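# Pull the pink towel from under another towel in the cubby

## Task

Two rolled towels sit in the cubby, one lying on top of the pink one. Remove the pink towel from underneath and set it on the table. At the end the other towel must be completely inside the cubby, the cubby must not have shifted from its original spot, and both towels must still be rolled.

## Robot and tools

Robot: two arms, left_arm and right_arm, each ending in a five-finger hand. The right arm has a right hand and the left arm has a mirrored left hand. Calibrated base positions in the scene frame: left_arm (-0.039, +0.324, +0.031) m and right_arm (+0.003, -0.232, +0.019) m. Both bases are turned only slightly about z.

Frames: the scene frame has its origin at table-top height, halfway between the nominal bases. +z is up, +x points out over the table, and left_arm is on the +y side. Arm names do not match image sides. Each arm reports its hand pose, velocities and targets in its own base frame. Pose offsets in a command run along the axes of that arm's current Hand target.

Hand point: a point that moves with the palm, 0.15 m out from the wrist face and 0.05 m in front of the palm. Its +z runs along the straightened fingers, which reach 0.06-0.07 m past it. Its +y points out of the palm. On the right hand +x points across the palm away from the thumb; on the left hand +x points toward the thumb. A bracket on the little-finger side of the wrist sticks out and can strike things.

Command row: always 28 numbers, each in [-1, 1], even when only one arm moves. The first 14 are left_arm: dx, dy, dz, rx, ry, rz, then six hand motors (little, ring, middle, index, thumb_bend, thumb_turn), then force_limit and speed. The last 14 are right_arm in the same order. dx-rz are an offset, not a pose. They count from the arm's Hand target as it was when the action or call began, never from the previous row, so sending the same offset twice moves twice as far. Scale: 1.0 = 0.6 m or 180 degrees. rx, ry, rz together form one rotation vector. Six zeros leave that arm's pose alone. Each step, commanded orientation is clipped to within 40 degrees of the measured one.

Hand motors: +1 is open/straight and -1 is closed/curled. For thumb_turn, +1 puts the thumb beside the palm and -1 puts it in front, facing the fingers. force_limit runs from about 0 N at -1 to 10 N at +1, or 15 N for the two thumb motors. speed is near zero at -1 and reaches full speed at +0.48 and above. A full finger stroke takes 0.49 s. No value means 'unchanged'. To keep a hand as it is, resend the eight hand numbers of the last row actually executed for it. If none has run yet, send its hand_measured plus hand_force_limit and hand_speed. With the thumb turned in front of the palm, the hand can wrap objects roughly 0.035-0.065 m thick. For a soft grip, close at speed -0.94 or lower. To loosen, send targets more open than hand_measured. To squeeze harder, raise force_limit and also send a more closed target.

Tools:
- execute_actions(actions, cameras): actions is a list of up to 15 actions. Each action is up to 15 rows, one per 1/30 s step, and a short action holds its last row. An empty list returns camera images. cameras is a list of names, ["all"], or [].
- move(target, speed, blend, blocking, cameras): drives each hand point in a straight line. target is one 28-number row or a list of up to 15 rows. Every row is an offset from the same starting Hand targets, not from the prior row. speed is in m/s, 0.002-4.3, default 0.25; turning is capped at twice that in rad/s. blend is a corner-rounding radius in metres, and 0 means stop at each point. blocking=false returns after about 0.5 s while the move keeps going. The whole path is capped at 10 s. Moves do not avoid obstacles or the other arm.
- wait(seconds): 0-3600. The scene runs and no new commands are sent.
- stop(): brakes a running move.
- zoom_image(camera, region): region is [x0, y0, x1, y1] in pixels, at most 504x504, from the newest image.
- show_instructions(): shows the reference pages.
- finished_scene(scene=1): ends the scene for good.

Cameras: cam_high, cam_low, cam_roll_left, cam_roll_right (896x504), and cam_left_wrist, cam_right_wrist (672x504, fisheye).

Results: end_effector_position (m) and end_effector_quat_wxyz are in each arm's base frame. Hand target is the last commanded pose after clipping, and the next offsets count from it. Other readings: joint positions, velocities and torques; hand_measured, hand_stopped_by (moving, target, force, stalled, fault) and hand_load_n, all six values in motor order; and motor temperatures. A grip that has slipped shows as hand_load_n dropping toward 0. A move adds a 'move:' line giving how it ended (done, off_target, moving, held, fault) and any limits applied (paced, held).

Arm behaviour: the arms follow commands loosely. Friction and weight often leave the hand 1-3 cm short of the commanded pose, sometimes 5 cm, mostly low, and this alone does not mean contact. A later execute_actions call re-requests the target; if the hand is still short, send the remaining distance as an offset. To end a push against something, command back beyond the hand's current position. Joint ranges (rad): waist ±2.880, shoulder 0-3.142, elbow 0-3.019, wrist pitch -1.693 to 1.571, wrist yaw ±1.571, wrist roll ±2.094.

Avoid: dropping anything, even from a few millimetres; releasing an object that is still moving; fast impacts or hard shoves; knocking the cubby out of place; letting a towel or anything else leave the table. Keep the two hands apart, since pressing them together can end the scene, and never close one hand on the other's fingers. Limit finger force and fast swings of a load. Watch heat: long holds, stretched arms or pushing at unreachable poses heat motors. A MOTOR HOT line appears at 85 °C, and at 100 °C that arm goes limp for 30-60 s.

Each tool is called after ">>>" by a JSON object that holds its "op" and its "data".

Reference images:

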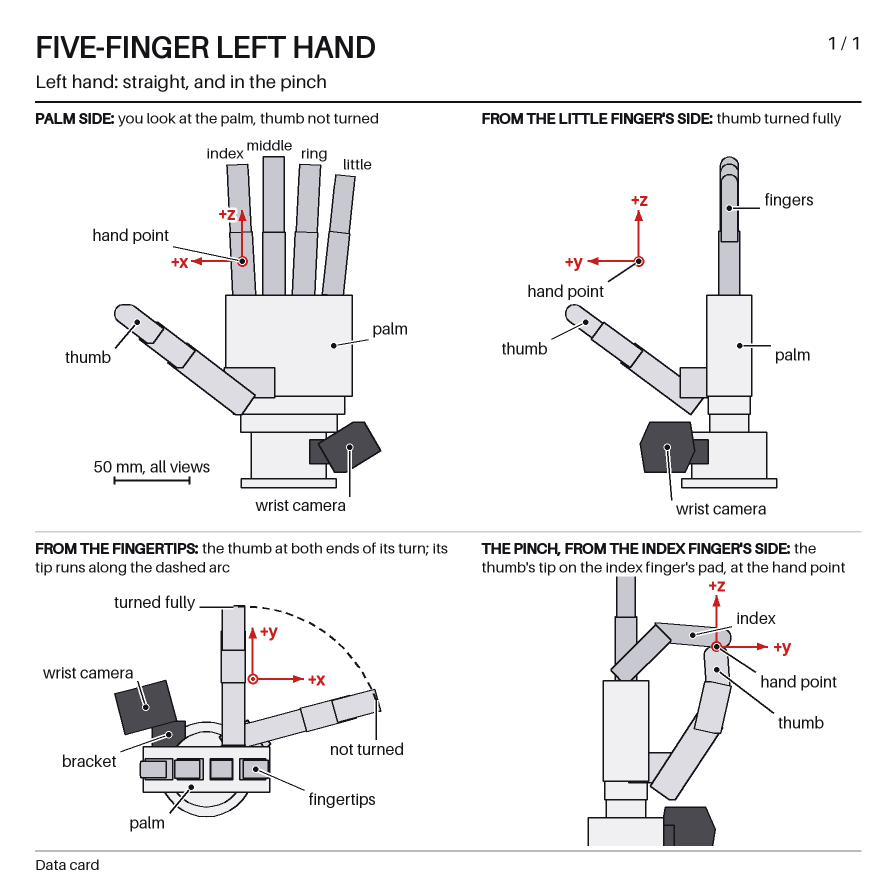

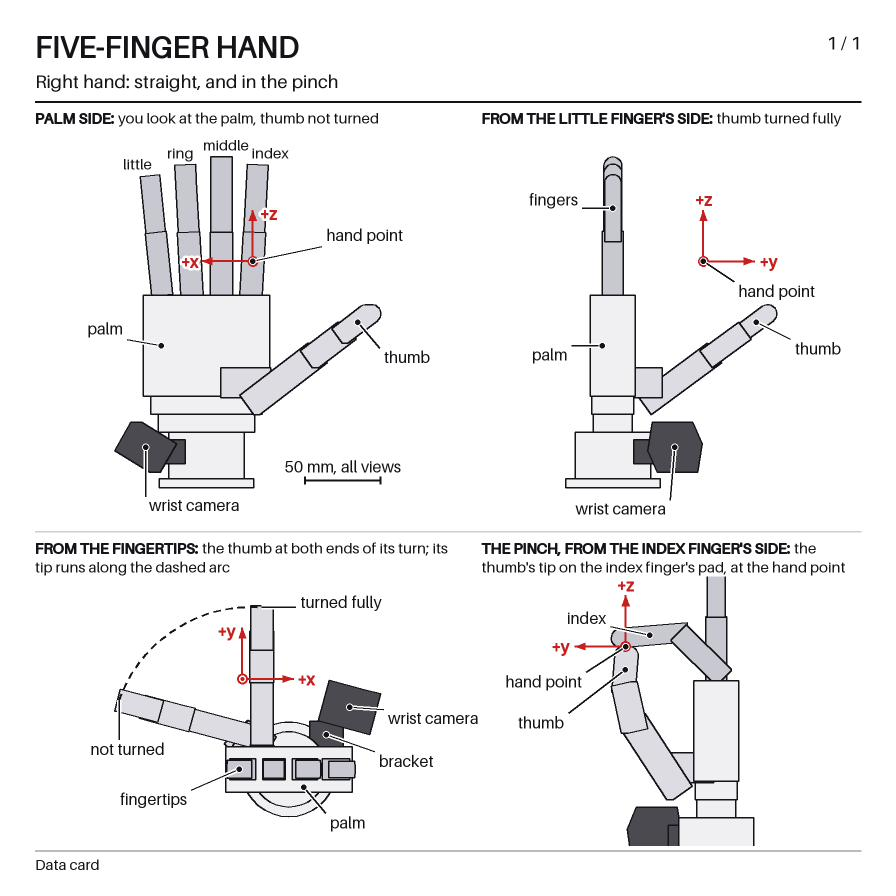

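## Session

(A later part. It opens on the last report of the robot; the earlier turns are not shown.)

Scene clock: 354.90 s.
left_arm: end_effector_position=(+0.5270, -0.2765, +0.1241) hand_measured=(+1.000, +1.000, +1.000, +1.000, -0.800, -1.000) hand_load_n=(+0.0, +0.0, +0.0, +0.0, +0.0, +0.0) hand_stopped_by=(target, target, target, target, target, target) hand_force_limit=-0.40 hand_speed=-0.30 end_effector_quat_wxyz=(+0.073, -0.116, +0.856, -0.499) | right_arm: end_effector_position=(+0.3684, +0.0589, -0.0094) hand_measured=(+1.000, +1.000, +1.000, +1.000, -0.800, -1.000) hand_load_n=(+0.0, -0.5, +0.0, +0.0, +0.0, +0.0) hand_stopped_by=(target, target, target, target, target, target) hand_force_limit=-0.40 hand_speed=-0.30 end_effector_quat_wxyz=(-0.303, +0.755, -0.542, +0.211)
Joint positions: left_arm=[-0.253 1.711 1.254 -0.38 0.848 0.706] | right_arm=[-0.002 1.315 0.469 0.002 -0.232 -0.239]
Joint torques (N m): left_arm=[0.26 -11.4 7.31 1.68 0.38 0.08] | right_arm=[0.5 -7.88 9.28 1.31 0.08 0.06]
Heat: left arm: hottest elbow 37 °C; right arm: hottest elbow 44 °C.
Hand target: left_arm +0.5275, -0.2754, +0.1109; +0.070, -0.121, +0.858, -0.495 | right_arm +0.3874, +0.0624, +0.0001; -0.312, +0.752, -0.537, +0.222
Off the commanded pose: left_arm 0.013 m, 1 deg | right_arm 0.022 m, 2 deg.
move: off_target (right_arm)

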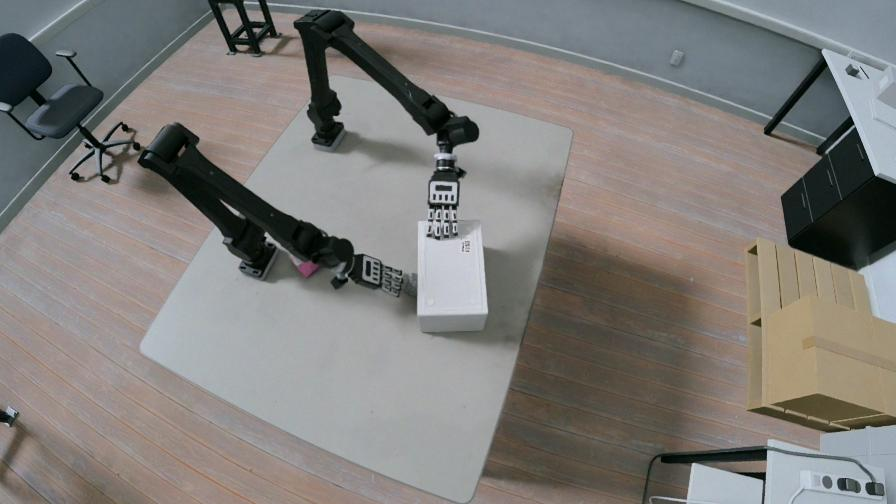

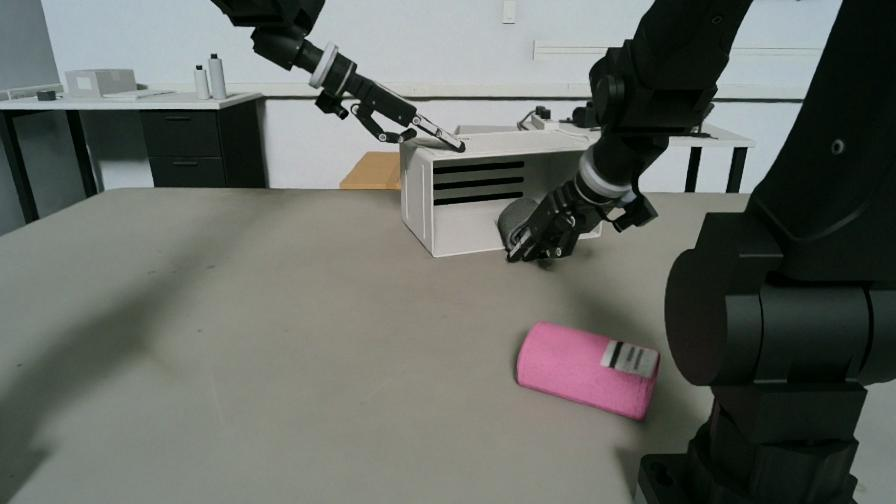

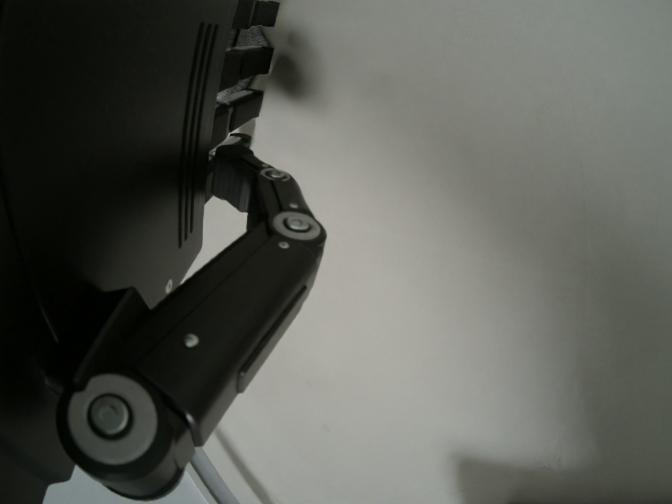

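>>> {"op": "move", "data": {"target": [0,0,0,0,0,0,1,1,1,1,-0.8,-1,-0.4,-0.3,0.008,-0.0778,0.0637,0,0,0,1,1,1,1,-0.8,-1,-0.4,-0.3], "speed": 0.05, "cameras": ["cam_high","cam_roll_left","cam_right_wrist"]}}

>>> {"op": "zoom_image", "data": {"camera": "cam_high", "region": [340, 220, 460, 340]}}

>>> {"op": "zoom_image", "data": {"camera": "cam_roll_left", "region": [450, 160, 650, 300]}}

Scene clock: 356.67 s.
left_arm: end_effector_position=(+0.5270, -0.2765, +0.1241) hand_measured=(+1.000, +1.000, +1.000, +1.000, -0.800, -1.000) hand_load_n=(+0.0, -0.5, +0.0, +0.0, +0.0, +0.0) hand_stopped_by=(target, target, target, target, target, target) hand_force_limit=-0.40 hand_speed=-0.30 end_effector_quat_wxyz=(+0.073, -0.116, +0.856, -0.499) | right_arm: end_effector_position=(+0.4305, +0.0727, -0.0013) hand_measured=(+1.000, +1.000, +1.000, +1.000, -0.800, -1.000) hand_load_n=(-0.5, +0.0, +0.0, +0.0, +0.0, +0.0) hand_stopped_by=(target, target, target, target, target, target) hand_force_limit=-0.40 hand_speed=-0.30 end_effector_quat_wxyz=(-0.307, +0.753, -0.540, +0.217)
Joint positions: left_arm=[-0.253 1.711 1.254 -0.38 0.848 0.706] | right_arm=[0.038 1.451 0.627 0.002 -0.205 -0.209]
Joint torques (N m): left_arm=[0.32 -11.46 7.28 1.61 0.37 0.08] | right_arm=[0.5 -10.17 9.47 0.79 0.1 0.05]
Heat: left arm: hottest elbow 37 °C; right arm: hottest elbow 44 °C.
Hand target: left_arm +0.5275, -0.2754, +0.1109; +0.070, -0.121, +0.858, -0.495 | right_arm +0.4460, +0.0773, +0.0063; -0.313, +0.751, -0.537, +0.222
Off the commanded pose: left_arm 0.013 m, 1 deg | right_arm 0.018 m, 1 deg.
move: off_target (right_arm)

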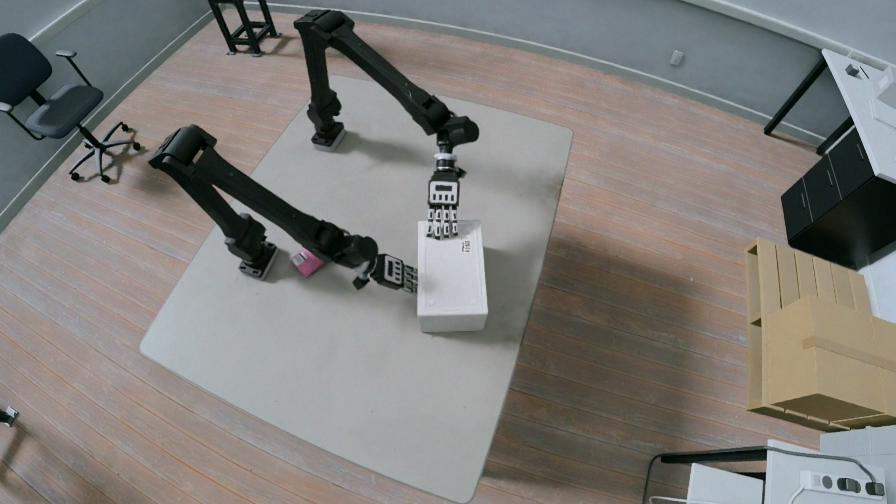

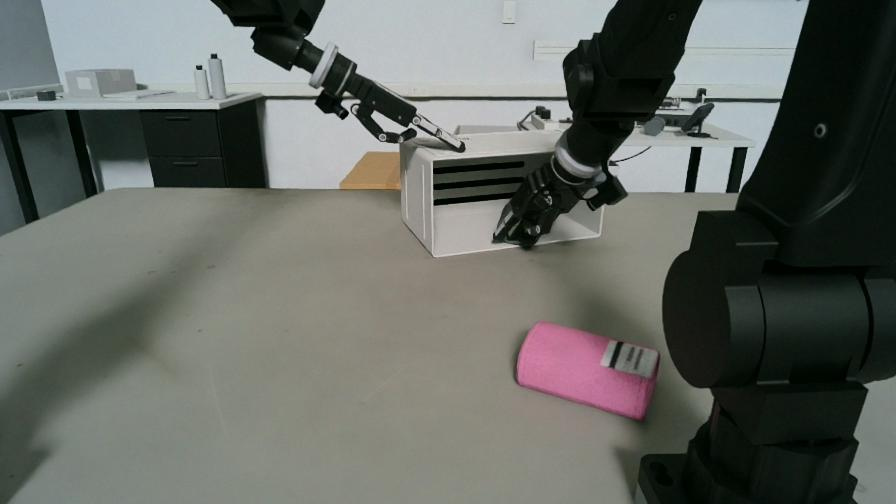

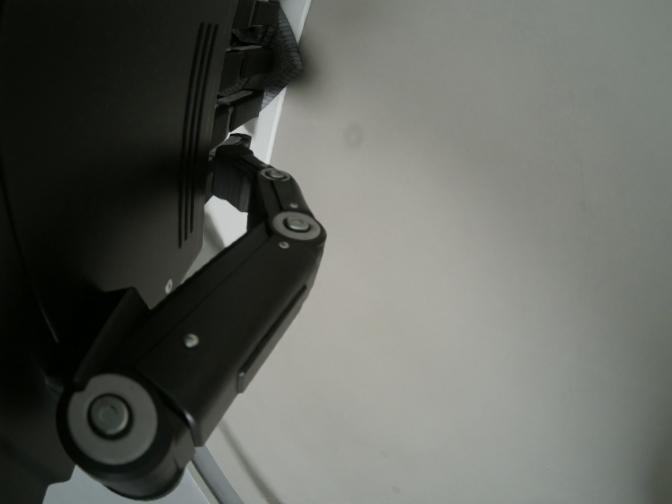

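Scaled by 4.200 from the camera's image (finer frame: 1280x720).

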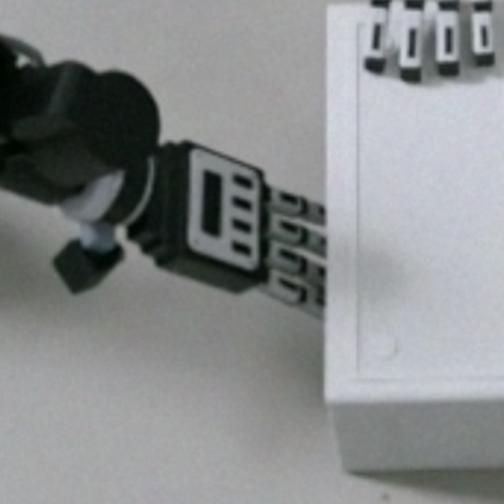

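Scaled by 2.520 from the camera's image (finer frame: 1280x720).

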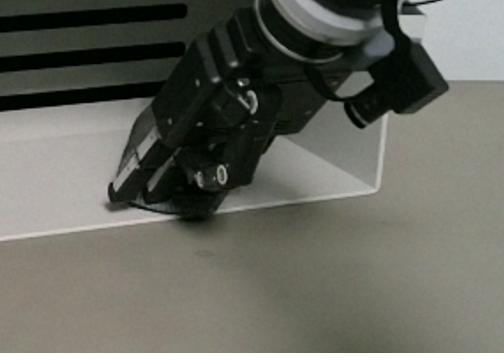

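>>> {"op": "move", "data": {"target": [0,0,0,0,0,0,1,1,1,1,-0.8,-1,-0.4,-0.3,0,0.09,-0.14,0,0,0,1,1,1,1,-0.8,-1,-0.4,-0.3], "speed": 0.1, "cameras": ["cam_high","cam_roll_left","cam_right_wrist"]}}

>>> {"op": "zoom_image", "data": {"camera": "cam_high", "region": [340, 220, 460, 340]}}

>>> {"op": "zoom_image", "data": {"camera": "cam_roll_left", "region": [450, 160, 650, 300]}}

Scene clock: 358.50 s.
left_arm: end_effector_position=(+0.5270, -0.2765, +0.1241) hand_measured=(+1.000, +1.000, +1.000, +1.000, -0.800, -1.000) hand_load_n=(+0.0, +0.0, +0.5, -0.5, +0.5, +0.0) hand_stopped_by=(target, target, target, target, target, target) hand_force_limit=-0.40 hand_speed=-0.30 end_effector_quat_wxyz=(+0.073, -0.116, +0.856, -0.499) | right_arm: end_effector_position=(+0.3550, +0.0483, +0.0269) hand_measured=(+1.000, +1.000, +1.000, +1.000, -0.800, -1.000) hand_load_n=(+0.0, +0.0, +0.0, +0.0, +0.0, +0.0) hand_stopped_by=(target, target, target, target, target, target) hand_force_limit=-0.40 hand_speed=-0.30 end_effector_quat_wxyz=(-0.313, +0.751, -0.538, +0.221)
Joint positions: left_arm=[-0.253 1.711 1.254 -0.38 0.848 0.706] | right_arm=[-0.044 1.155 0.463 -0.128 -0.265 -0.267]
Joint torques (N m): left_arm=[0.21 -11.46 7.32 1.65 0.37 0.08] | right_arm=[-0.79 -7.88 7.31 0.73 -0.2 -0.11]
Heat: left arm: hottest elbow 37 °C; right arm: hottest elbow 44 °C.
Hand target: left_arm +0.5275, -0.2754, +0.1109; +0.070, -0.121, +0.858, -0.495 | right_arm +0.3536, +0.0456, +0.0274; -0.312, +0.751, -0.537, +0.222
Off the commanded pose: left_arm 0.013 m, 1 deg | right_arm 0.003 m, 0 deg.
move: done

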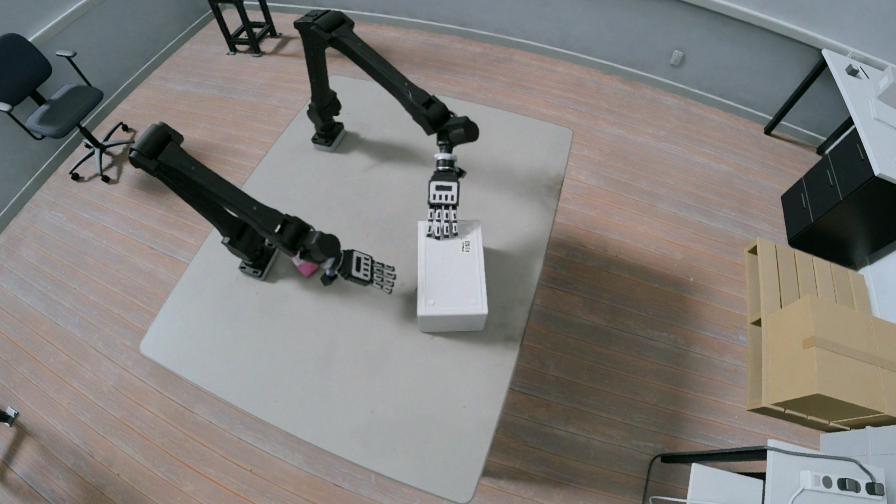

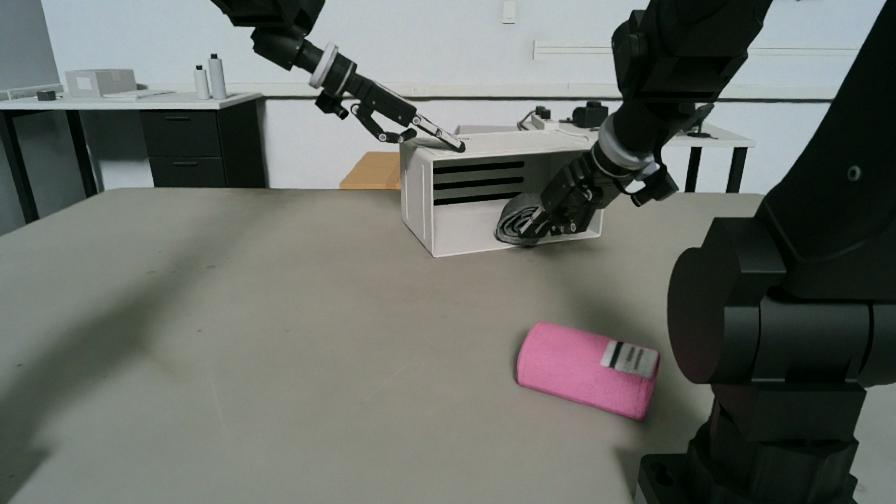

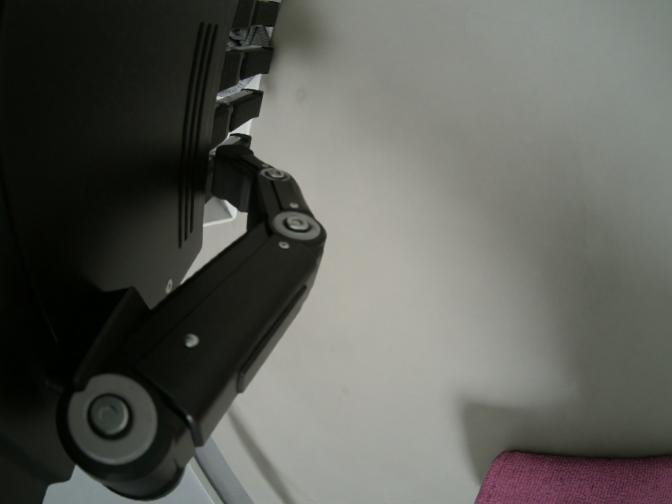

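Scaled by 4.200 from the camera's image (finer frame: 1280x720).

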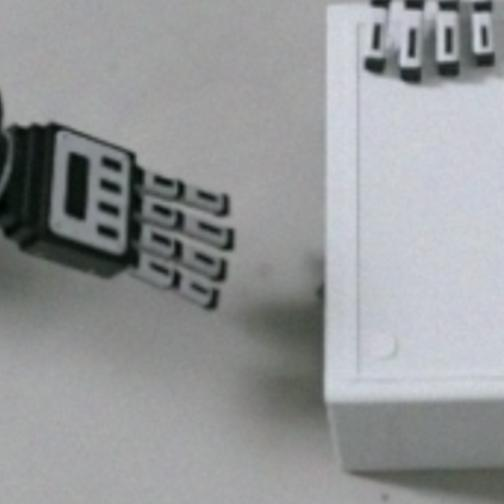

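Scaled by 2.520 from the camera's image (finer frame: 1280x720).

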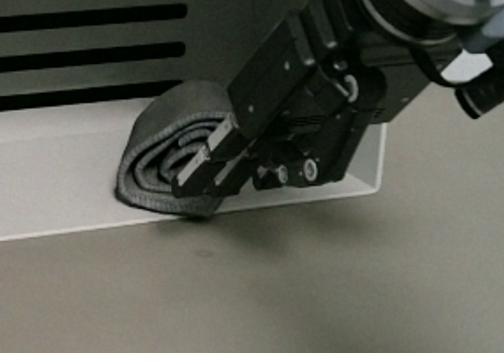

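>>> {"op": "move", "data": {"target": [[0,0,0,0,0,0,1,1,1,1,-0.8,-1,-0.4,-0.3,0.0057,0.009,0.0733,0,0,0,1,1,1,1,-0.8,-1,-0.4,-0.3],[0,0,0,0,0,0,1,1,1,1,-0.8,-1,-0.4,-0.3,0.0057,-0.0677,0.1263,0,0,0,1,1,1,1,-0.8,-1,-0.4,-0.3]], "speed": 0.05, "cameras": ["cam_high","cam_roll_left","cam_right_wrist"]}}

>>> {"op": "zoom_image", "data": {"camera": "cam_high", "region": [340, 220, 460, 340]}}

>>> {"op": "zoom_image", "data": {"camera": "cam_roll_left", "region": [450, 160, 650, 300]}}

Scene clock: 361.77 s.
left_arm: end_effector_position=(+0.5270, -0.2765, +0.1241) hand_measured=(+1.000, +1.000, +1.000, +1.000, -0.800, -1.000) hand_load_n=(+0.0, +0.0, +0.5, +0.0, +0.0, +0.0) hand_stopped_by=(target, target, target, target, target, target) hand_force_limit=-0.40 hand_speed=-0.30 end_effector_quat_wxyz=(+0.073, -0.116, +0.856, -0.499) | right_arm: end_effector_position=(+0.4177, +0.0652, -0.0044) hand_measured=(+1.000, +1.000, +1.000, +1.000, -0.800, -1.000) hand_load_n=(+0.0, +0.0, +0.0, +0.0, +0.0, +0.0) hand_stopped_by=(target, target, target, target, target, target) hand_force_limit=-0.40 hand_speed=-0.30 end_effector_quat_wxyz=(-0.308, +0.753, -0.539, +0.218)
Joint positions: left_arm=[-0.253 1.711 1.254 -0.38 0.848 0.706] | right_arm=[0.017 1.427 0.588 0.017 -0.22 -0.225]
Joint torques (N m): left_arm=[0.21 -11.46 7.36 1.62 0.37 0.08] | right_arm=[0.32 -9.82 9.33 0.69 0.12 0.05]
Heat: left arm: hottest elbow 37 °C; right arm: hottest elbow 43 °C.
Hand target: left_arm +0.5275, -0.2754, +0.1109; +0.070, -0.121, +0.858, -0.495 | right_arm +0.4324, +0.0692, +0.0026; -0.312, +0.752, -0.537, +0.222
Off the commanded pose: left_arm 0.013 m, 1 deg | right_arm 0.017 m, 1 deg.
move: off_target (right_arm)

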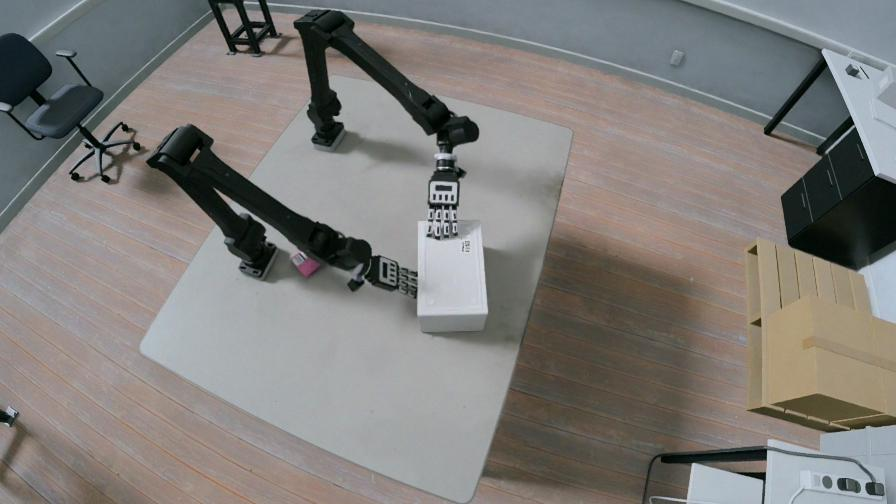

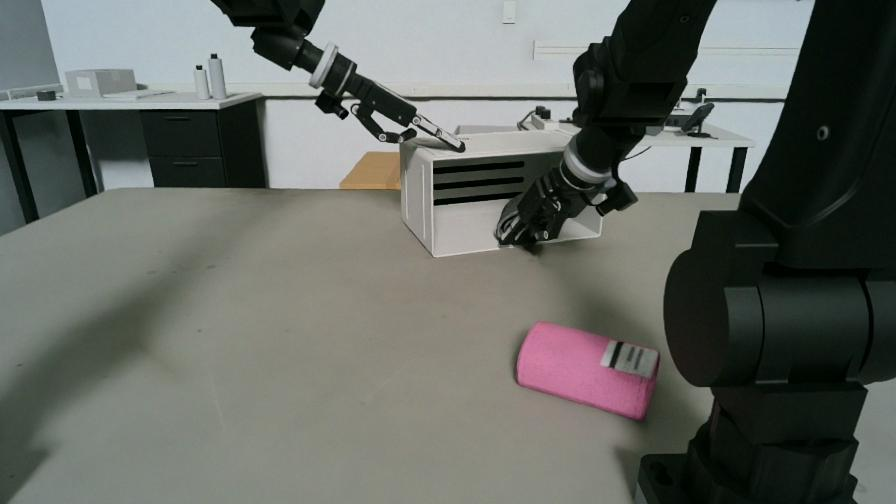

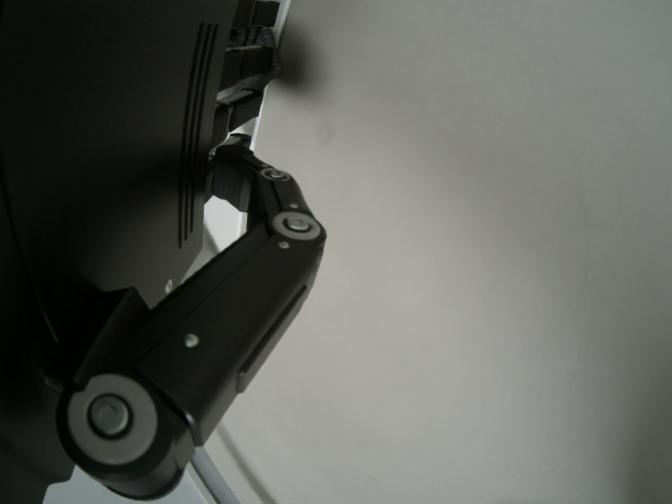

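Scaled by 4.200 from the camera's image (finer frame: 1280x720).

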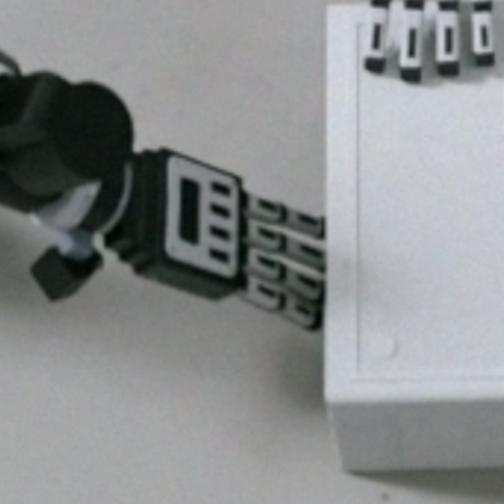

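Scaled by 2.520 from the camera's image (finer frame: 1280x720).

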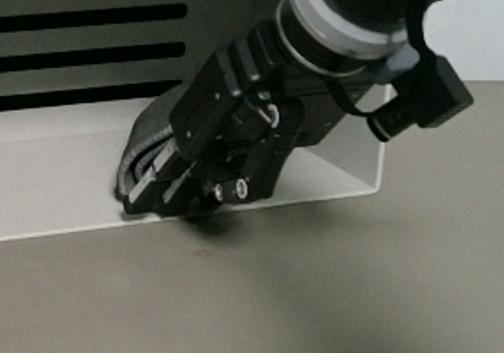

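>>> {"op": "move", "data": {"target": [0,0,0,0,0,0,1,1,1,1,-0.8,-1,-0.4,-0.3,0.0,-0.0513,0.0547,0,0,0,1,1,1,1,-0.8,-1,-0.4,-0.3], "speed": 0.05, "cameras": ["cam_roll_left","cam_right_wrist"]}}

>>> {"op": "zoom_image", "data": {"camera": "cam_roll_left", "region": [450, 160, 650, 300]}}

Scene clock: 363.13 s.
left_arm: end_effector_position=(+0.5270, -0.2765, +0.1241) hand_measured=(+1.000, +1.000, +1.000, +1.000, -0.800, -1.000) hand_load_n=(+0.0, +0.0, +0.0, +0.0, +0.0, +0.0) hand_stopped_by=(target, target, target, target, target, target) hand_force_limit=-0.40 hand_speed=-0.30 end_effector_quat_wxyz=(+0.073, -0.116, +0.856, -0.499) | right_arm: end_effector_position=(+0.4604, +0.0790, -0.0053) hand_measured=(+1.000, +1.000, +1.000, +1.000, -0.800, -1.000) hand_load_n=(+0.0, +0.0, +0.0, +0.0, +0.0, +0.0) hand_stopped_by=(target, target, target, target, target, target) hand_force_limit=-0.40 hand_speed=-0.30 end_effector_quat_wxyz=(-0.308, +0.753, -0.539, +0.218)
Joint positions: left_arm=[-0.253 1.711 1.254 -0.38 0.848 0.706] | right_arm=[0.051 1.532 0.702 0.013 -0.196 -0.2]
Joint torques (N m): left_arm=[0.38 -11.4 7.35 1.63 0.38 0.08] | right_arm=[0.44 -11.4 9.5 0.68 0.1 0.05]
Heat: left arm: hottest elbow 37 °C; right arm: hottest elbow 43 °C.
Hand target: left_arm +0.5275, -0.2754, +0.1109; +0.070, -0.121, +0.858, -0.495 | right_arm +0.4750, +0.0839, +0.0011; -0.312, +0.752, -0.537, +0.222
Off the commanded pose: left_arm 0.013 m, 1 deg | right_arm 0.017 m, 1 deg.
move: off_target (right_arm)

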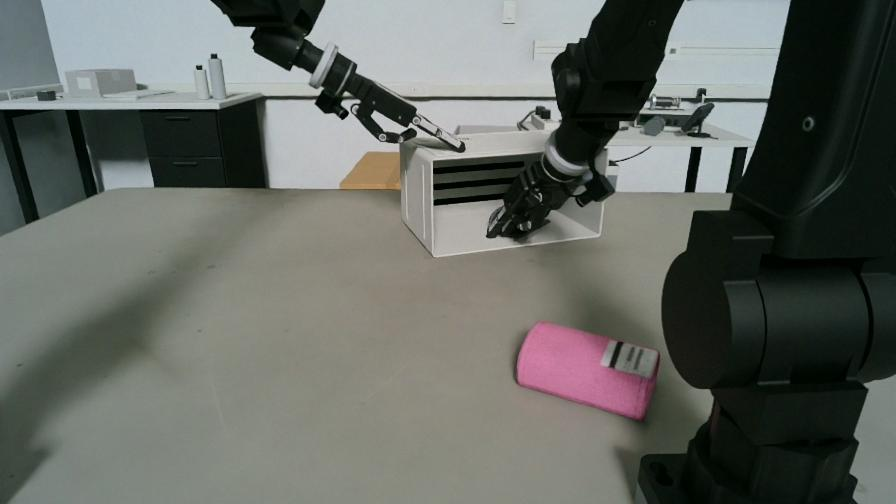

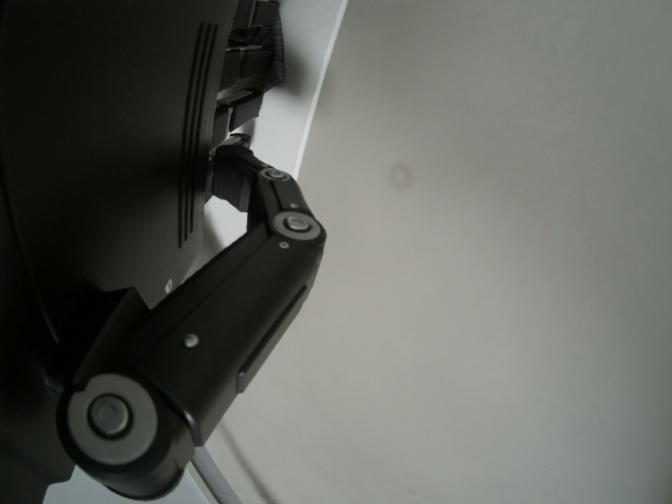

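Scaled by 2.520 from the camera's image (finer frame: 1280x720).

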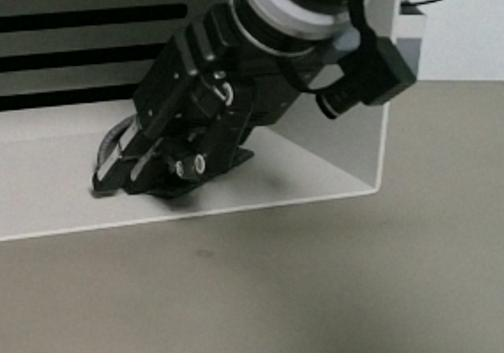

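>>> {"op": "move", "data": {"target": [[0,0,0,0,0,0,1,1,1,1,-0.8,-1,-0.4,-0.3,0.0,0.1,-0.13,0,0,0,1,1,1,1,-0.8,-1,-0.4,-0.3],[0,0,0,0,0,0,1,1,1,1,-0.8,-1,-0.4,-0.3,0.03,0.08,-0.33,0,0,0,1,1,1,1,-0.8,-1,-0.4,-0.3]], "speed": 0.12, "blend": [0.02,0], "cameras": ["cam_high","cam_roll_left","cam_right_wrist","cam_low"]}}

>>> {"op": "zoom_image", "data": {"camera": "cam_high", "region": [340, 200, 500, 340]}}

>>> {"op": "zoom_image", "data": {"camera": "cam_roll_left", "region": [400, 120, 640, 280]}}

Scene clock: 365.83 s.
left_arm: end_effector_position=(+0.5270, -0.2765, +0.1241) hand_measured=(+1.000, +1.000, +1.000, +1.000, -0.800, -1.000) hand_load_n=(+0.0, +0.0, +0.0, +0.0, +0.0, +0.0) hand_stopped_by=(target, target, target, target, target, target) hand_force_limit=-0.40 hand_speed=-0.30 end_effector_quat_wxyz=(+0.073, -0.116, +0.856, -0.499) | right_arm: end_effector_position=(+0.3019, +0.0153, +0.0866) hand_measured=(+1.000, +1.000, +1.000, +1.000, -0.800, -1.000) hand_load_n=(+0.0, +0.0, +0.0, +0.0, +0.0, +0.0) hand_stopped_by=(target, target, target, target, target, target) hand_force_limit=-0.40 hand_speed=-0.30 end_effector_quat_wxyz=(-0.305, +0.754, -0.545, +0.203)
Joint positions: left_arm=[-0.253 1.711 1.254 -0.38 0.848 0.706] | right_arm=[-0.199 0.879 0.508 -0.53 -0.368 -0.389]
Joint torques (N m): left_arm=[0.32 -11.34 7.3 1.63 0.37 0.07] | right_arm=[-0.67 -5.07 11.9 0.62 -0.27 -0.09]
Heat: left arm: hottest elbow 37 °C; right arm: hottest elbow 43 °C.
Hand target: left_arm +0.5275, -0.2754, +0.1109; +0.070, -0.121, +0.858, -0.495 | right_arm +0.3163, +0.0100, +0.1070; -0.312, +0.752, -0.537, +0.222
Off the commanded pose: left_arm 0.013 m, 1 deg | right_arm 0.026 m, 2 deg.
move: off_target (right_arm)
Images, in order (width x height): cam_high 896x504, cam_low 896x504, cam_roll_left 896x504, cam_right_wrist 672x504.

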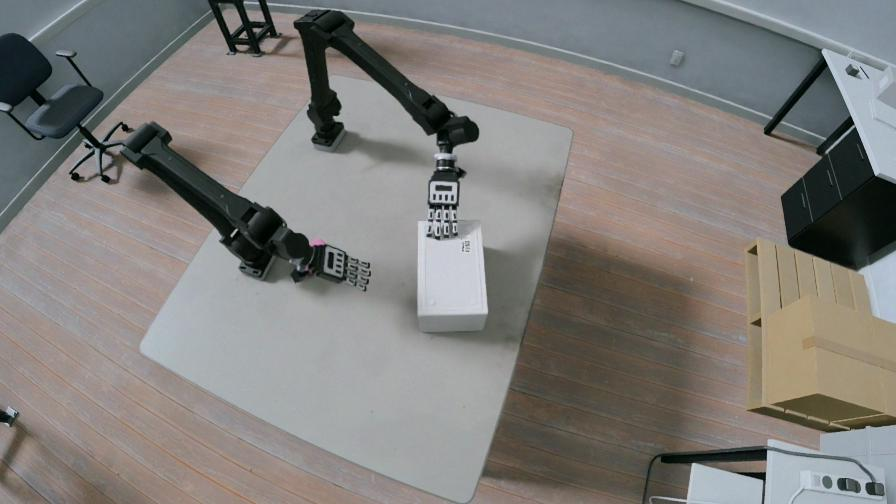

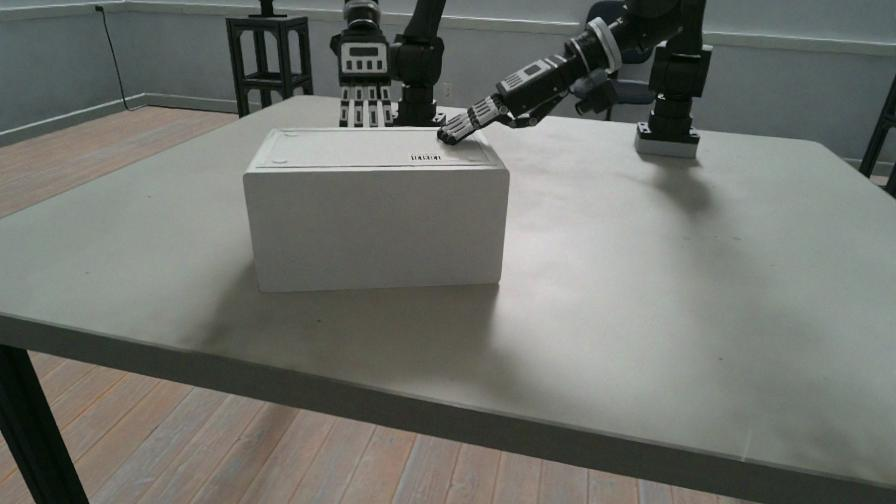

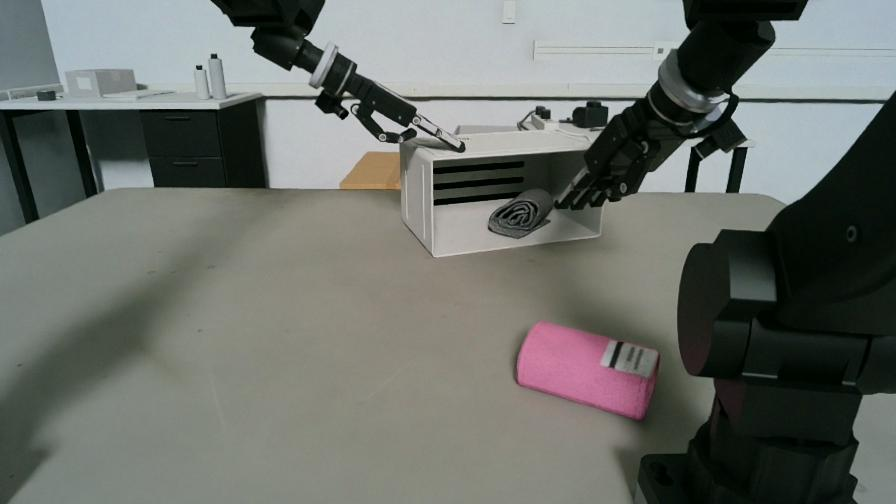

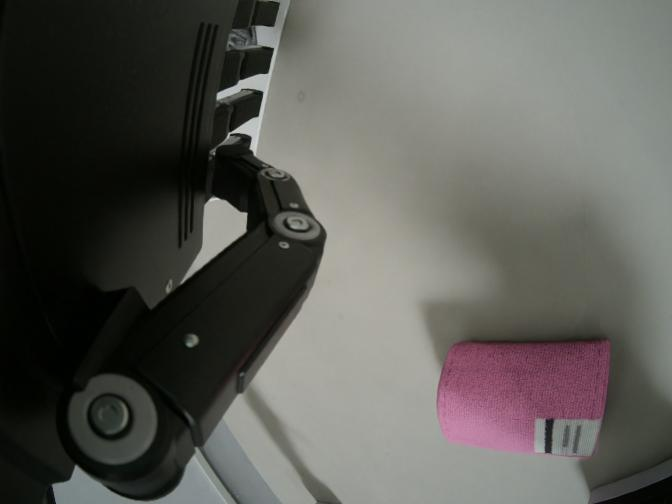

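Scaled by 3.150 from the camera's image (finer frame: 1280x720).

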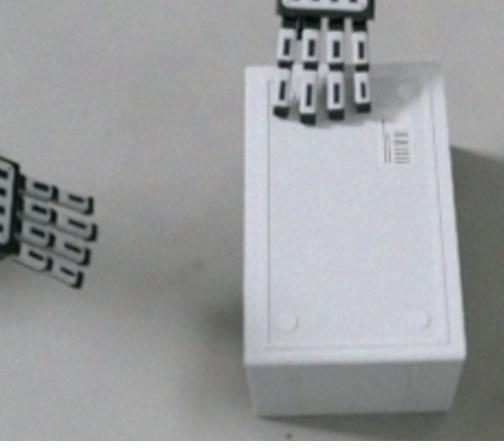

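Scaled by 2.100 from the camera's image (finer frame: 1280x720).

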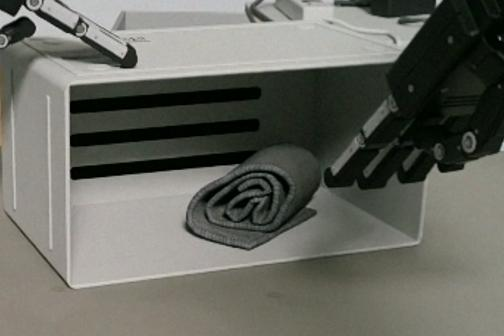

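>>> {"op": "move", "data": {"target": [[0,-0.0866,-0.05,0,0,0,1,1,1,1,-0.8,-1,-0.4,-0.3,0.2442,-0.1095,-0.0415,0.1942,0.0291,0.0147,1,1,1,1,-0.8,-1,-0.4,-0.3],[0,0.0133,-0.2232,0,0,0,1,1,1,1,-0.8,-1,-0.4,-0.3,0.3787,-0.408,0.257,0.1942,0.0291,0.0147,1,1,1,1,-0.8,-1,-0.4,-0.3]], "speed": [0.15,0.15], "cameras": ["cam_high","cam_roll_left","cam_right_wrist","cam_low"]}}

>>> {"op": "zoom_image", "data": {"camera": "cam_high", "region": [340, 190, 540, 370]}}

Scene clock: 372.80 s.
left_arm: end_effector_position=(+0.4958, -0.1637, +0.1641) hand_measured=(+1.000, +1.000, +1.000, +1.000, -0.800, -1.000) hand_load_n=(+0.0, +0.0, +0.0, +0.0, +0.0, +0.0) hand_stopped_by=(target, target, target, target, target, target) hand_force_limit=-0.40 hand_speed=-0.30 end_effector_quat_wxyz=(+0.063, -0.124, +0.858, -0.494) | right_arm: end_effector_position=(+0.6433, -0.1120, +0.1586) hand_measured=(+1.000, +1.000, +1.000, +1.000, -0.800, -1.000) hand_load_n=(+0.0, +0.0, +0.0, +0.0, +0.0, +0.0) hand_stopped_by=(target, target, target, target, target, target) hand_force_limit=-0.40 hand_speed=-0.30 end_effector_quat_wxyz=(-0.500, +0.603, -0.481, +0.393)
Joint positions: left_arm=[-0.045 1.587 1.242 -0.736 0.963 0.978] | right_arm=[-0.367 1.682 1.043 0.408 -0.584 -0.122]
Joint torques (N m): left_arm=[0.73 -12.45 7.91 0.53 0.82 0.18] | right_arm=[0.32 -15.62 11.12 1.05 0.09 0.06]
Heat: left arm: hottest elbow 37 °C; right arm: hottest elbow 43 °C.
Hand target: left_arm +0.4942, -0.1601, +0.1710; +0.070, -0.121, +0.858, -0.495 | right_arm +0.6570, -0.1133, +0.1707; -0.504, +0.600, -0.476, +0.399
Off the commanded pose: left_arm 0.008 m, 1 deg | right_arm 0.018 m, 1 deg.
move: off_target (right_arm)
Images, in order (width x height): cam_high 896x504, cam_low 896x504, cam_roll_left 896x504, cam_right_wrist 672x504.

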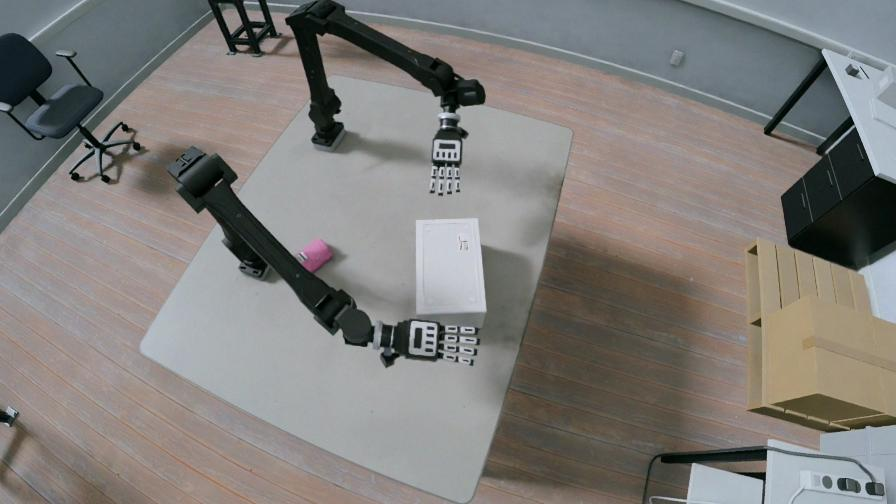

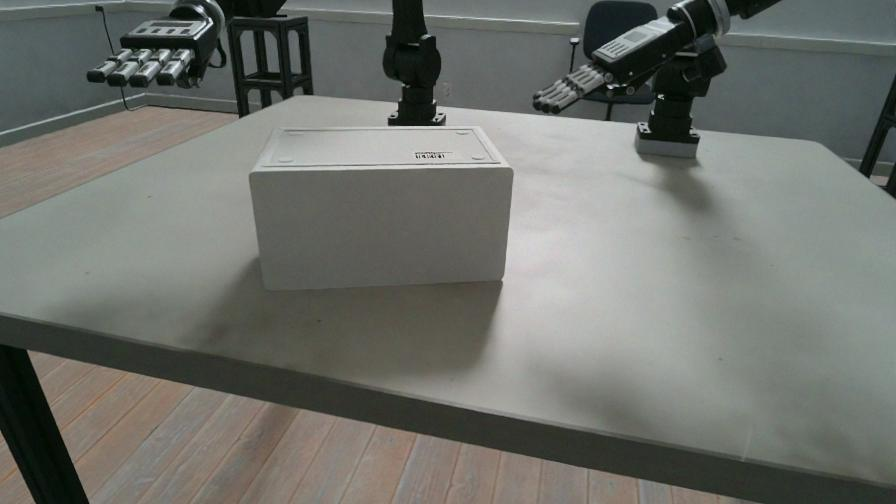

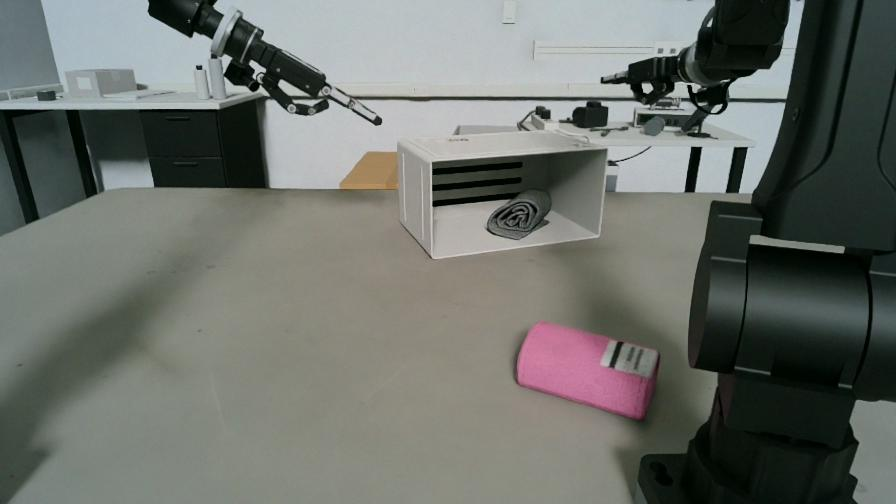

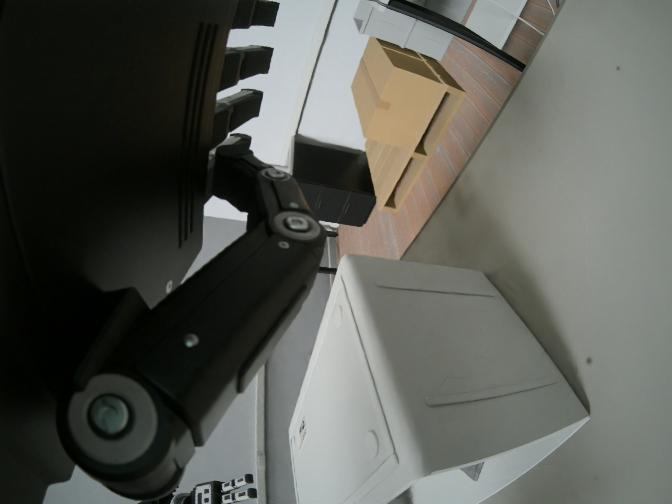

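Scaled by 2.520 from the camera's image (finer frame: 1280x720).

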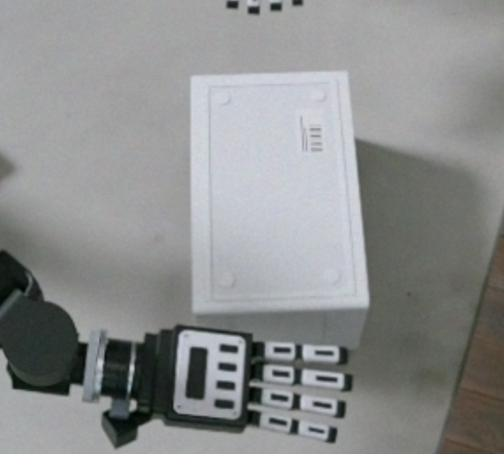

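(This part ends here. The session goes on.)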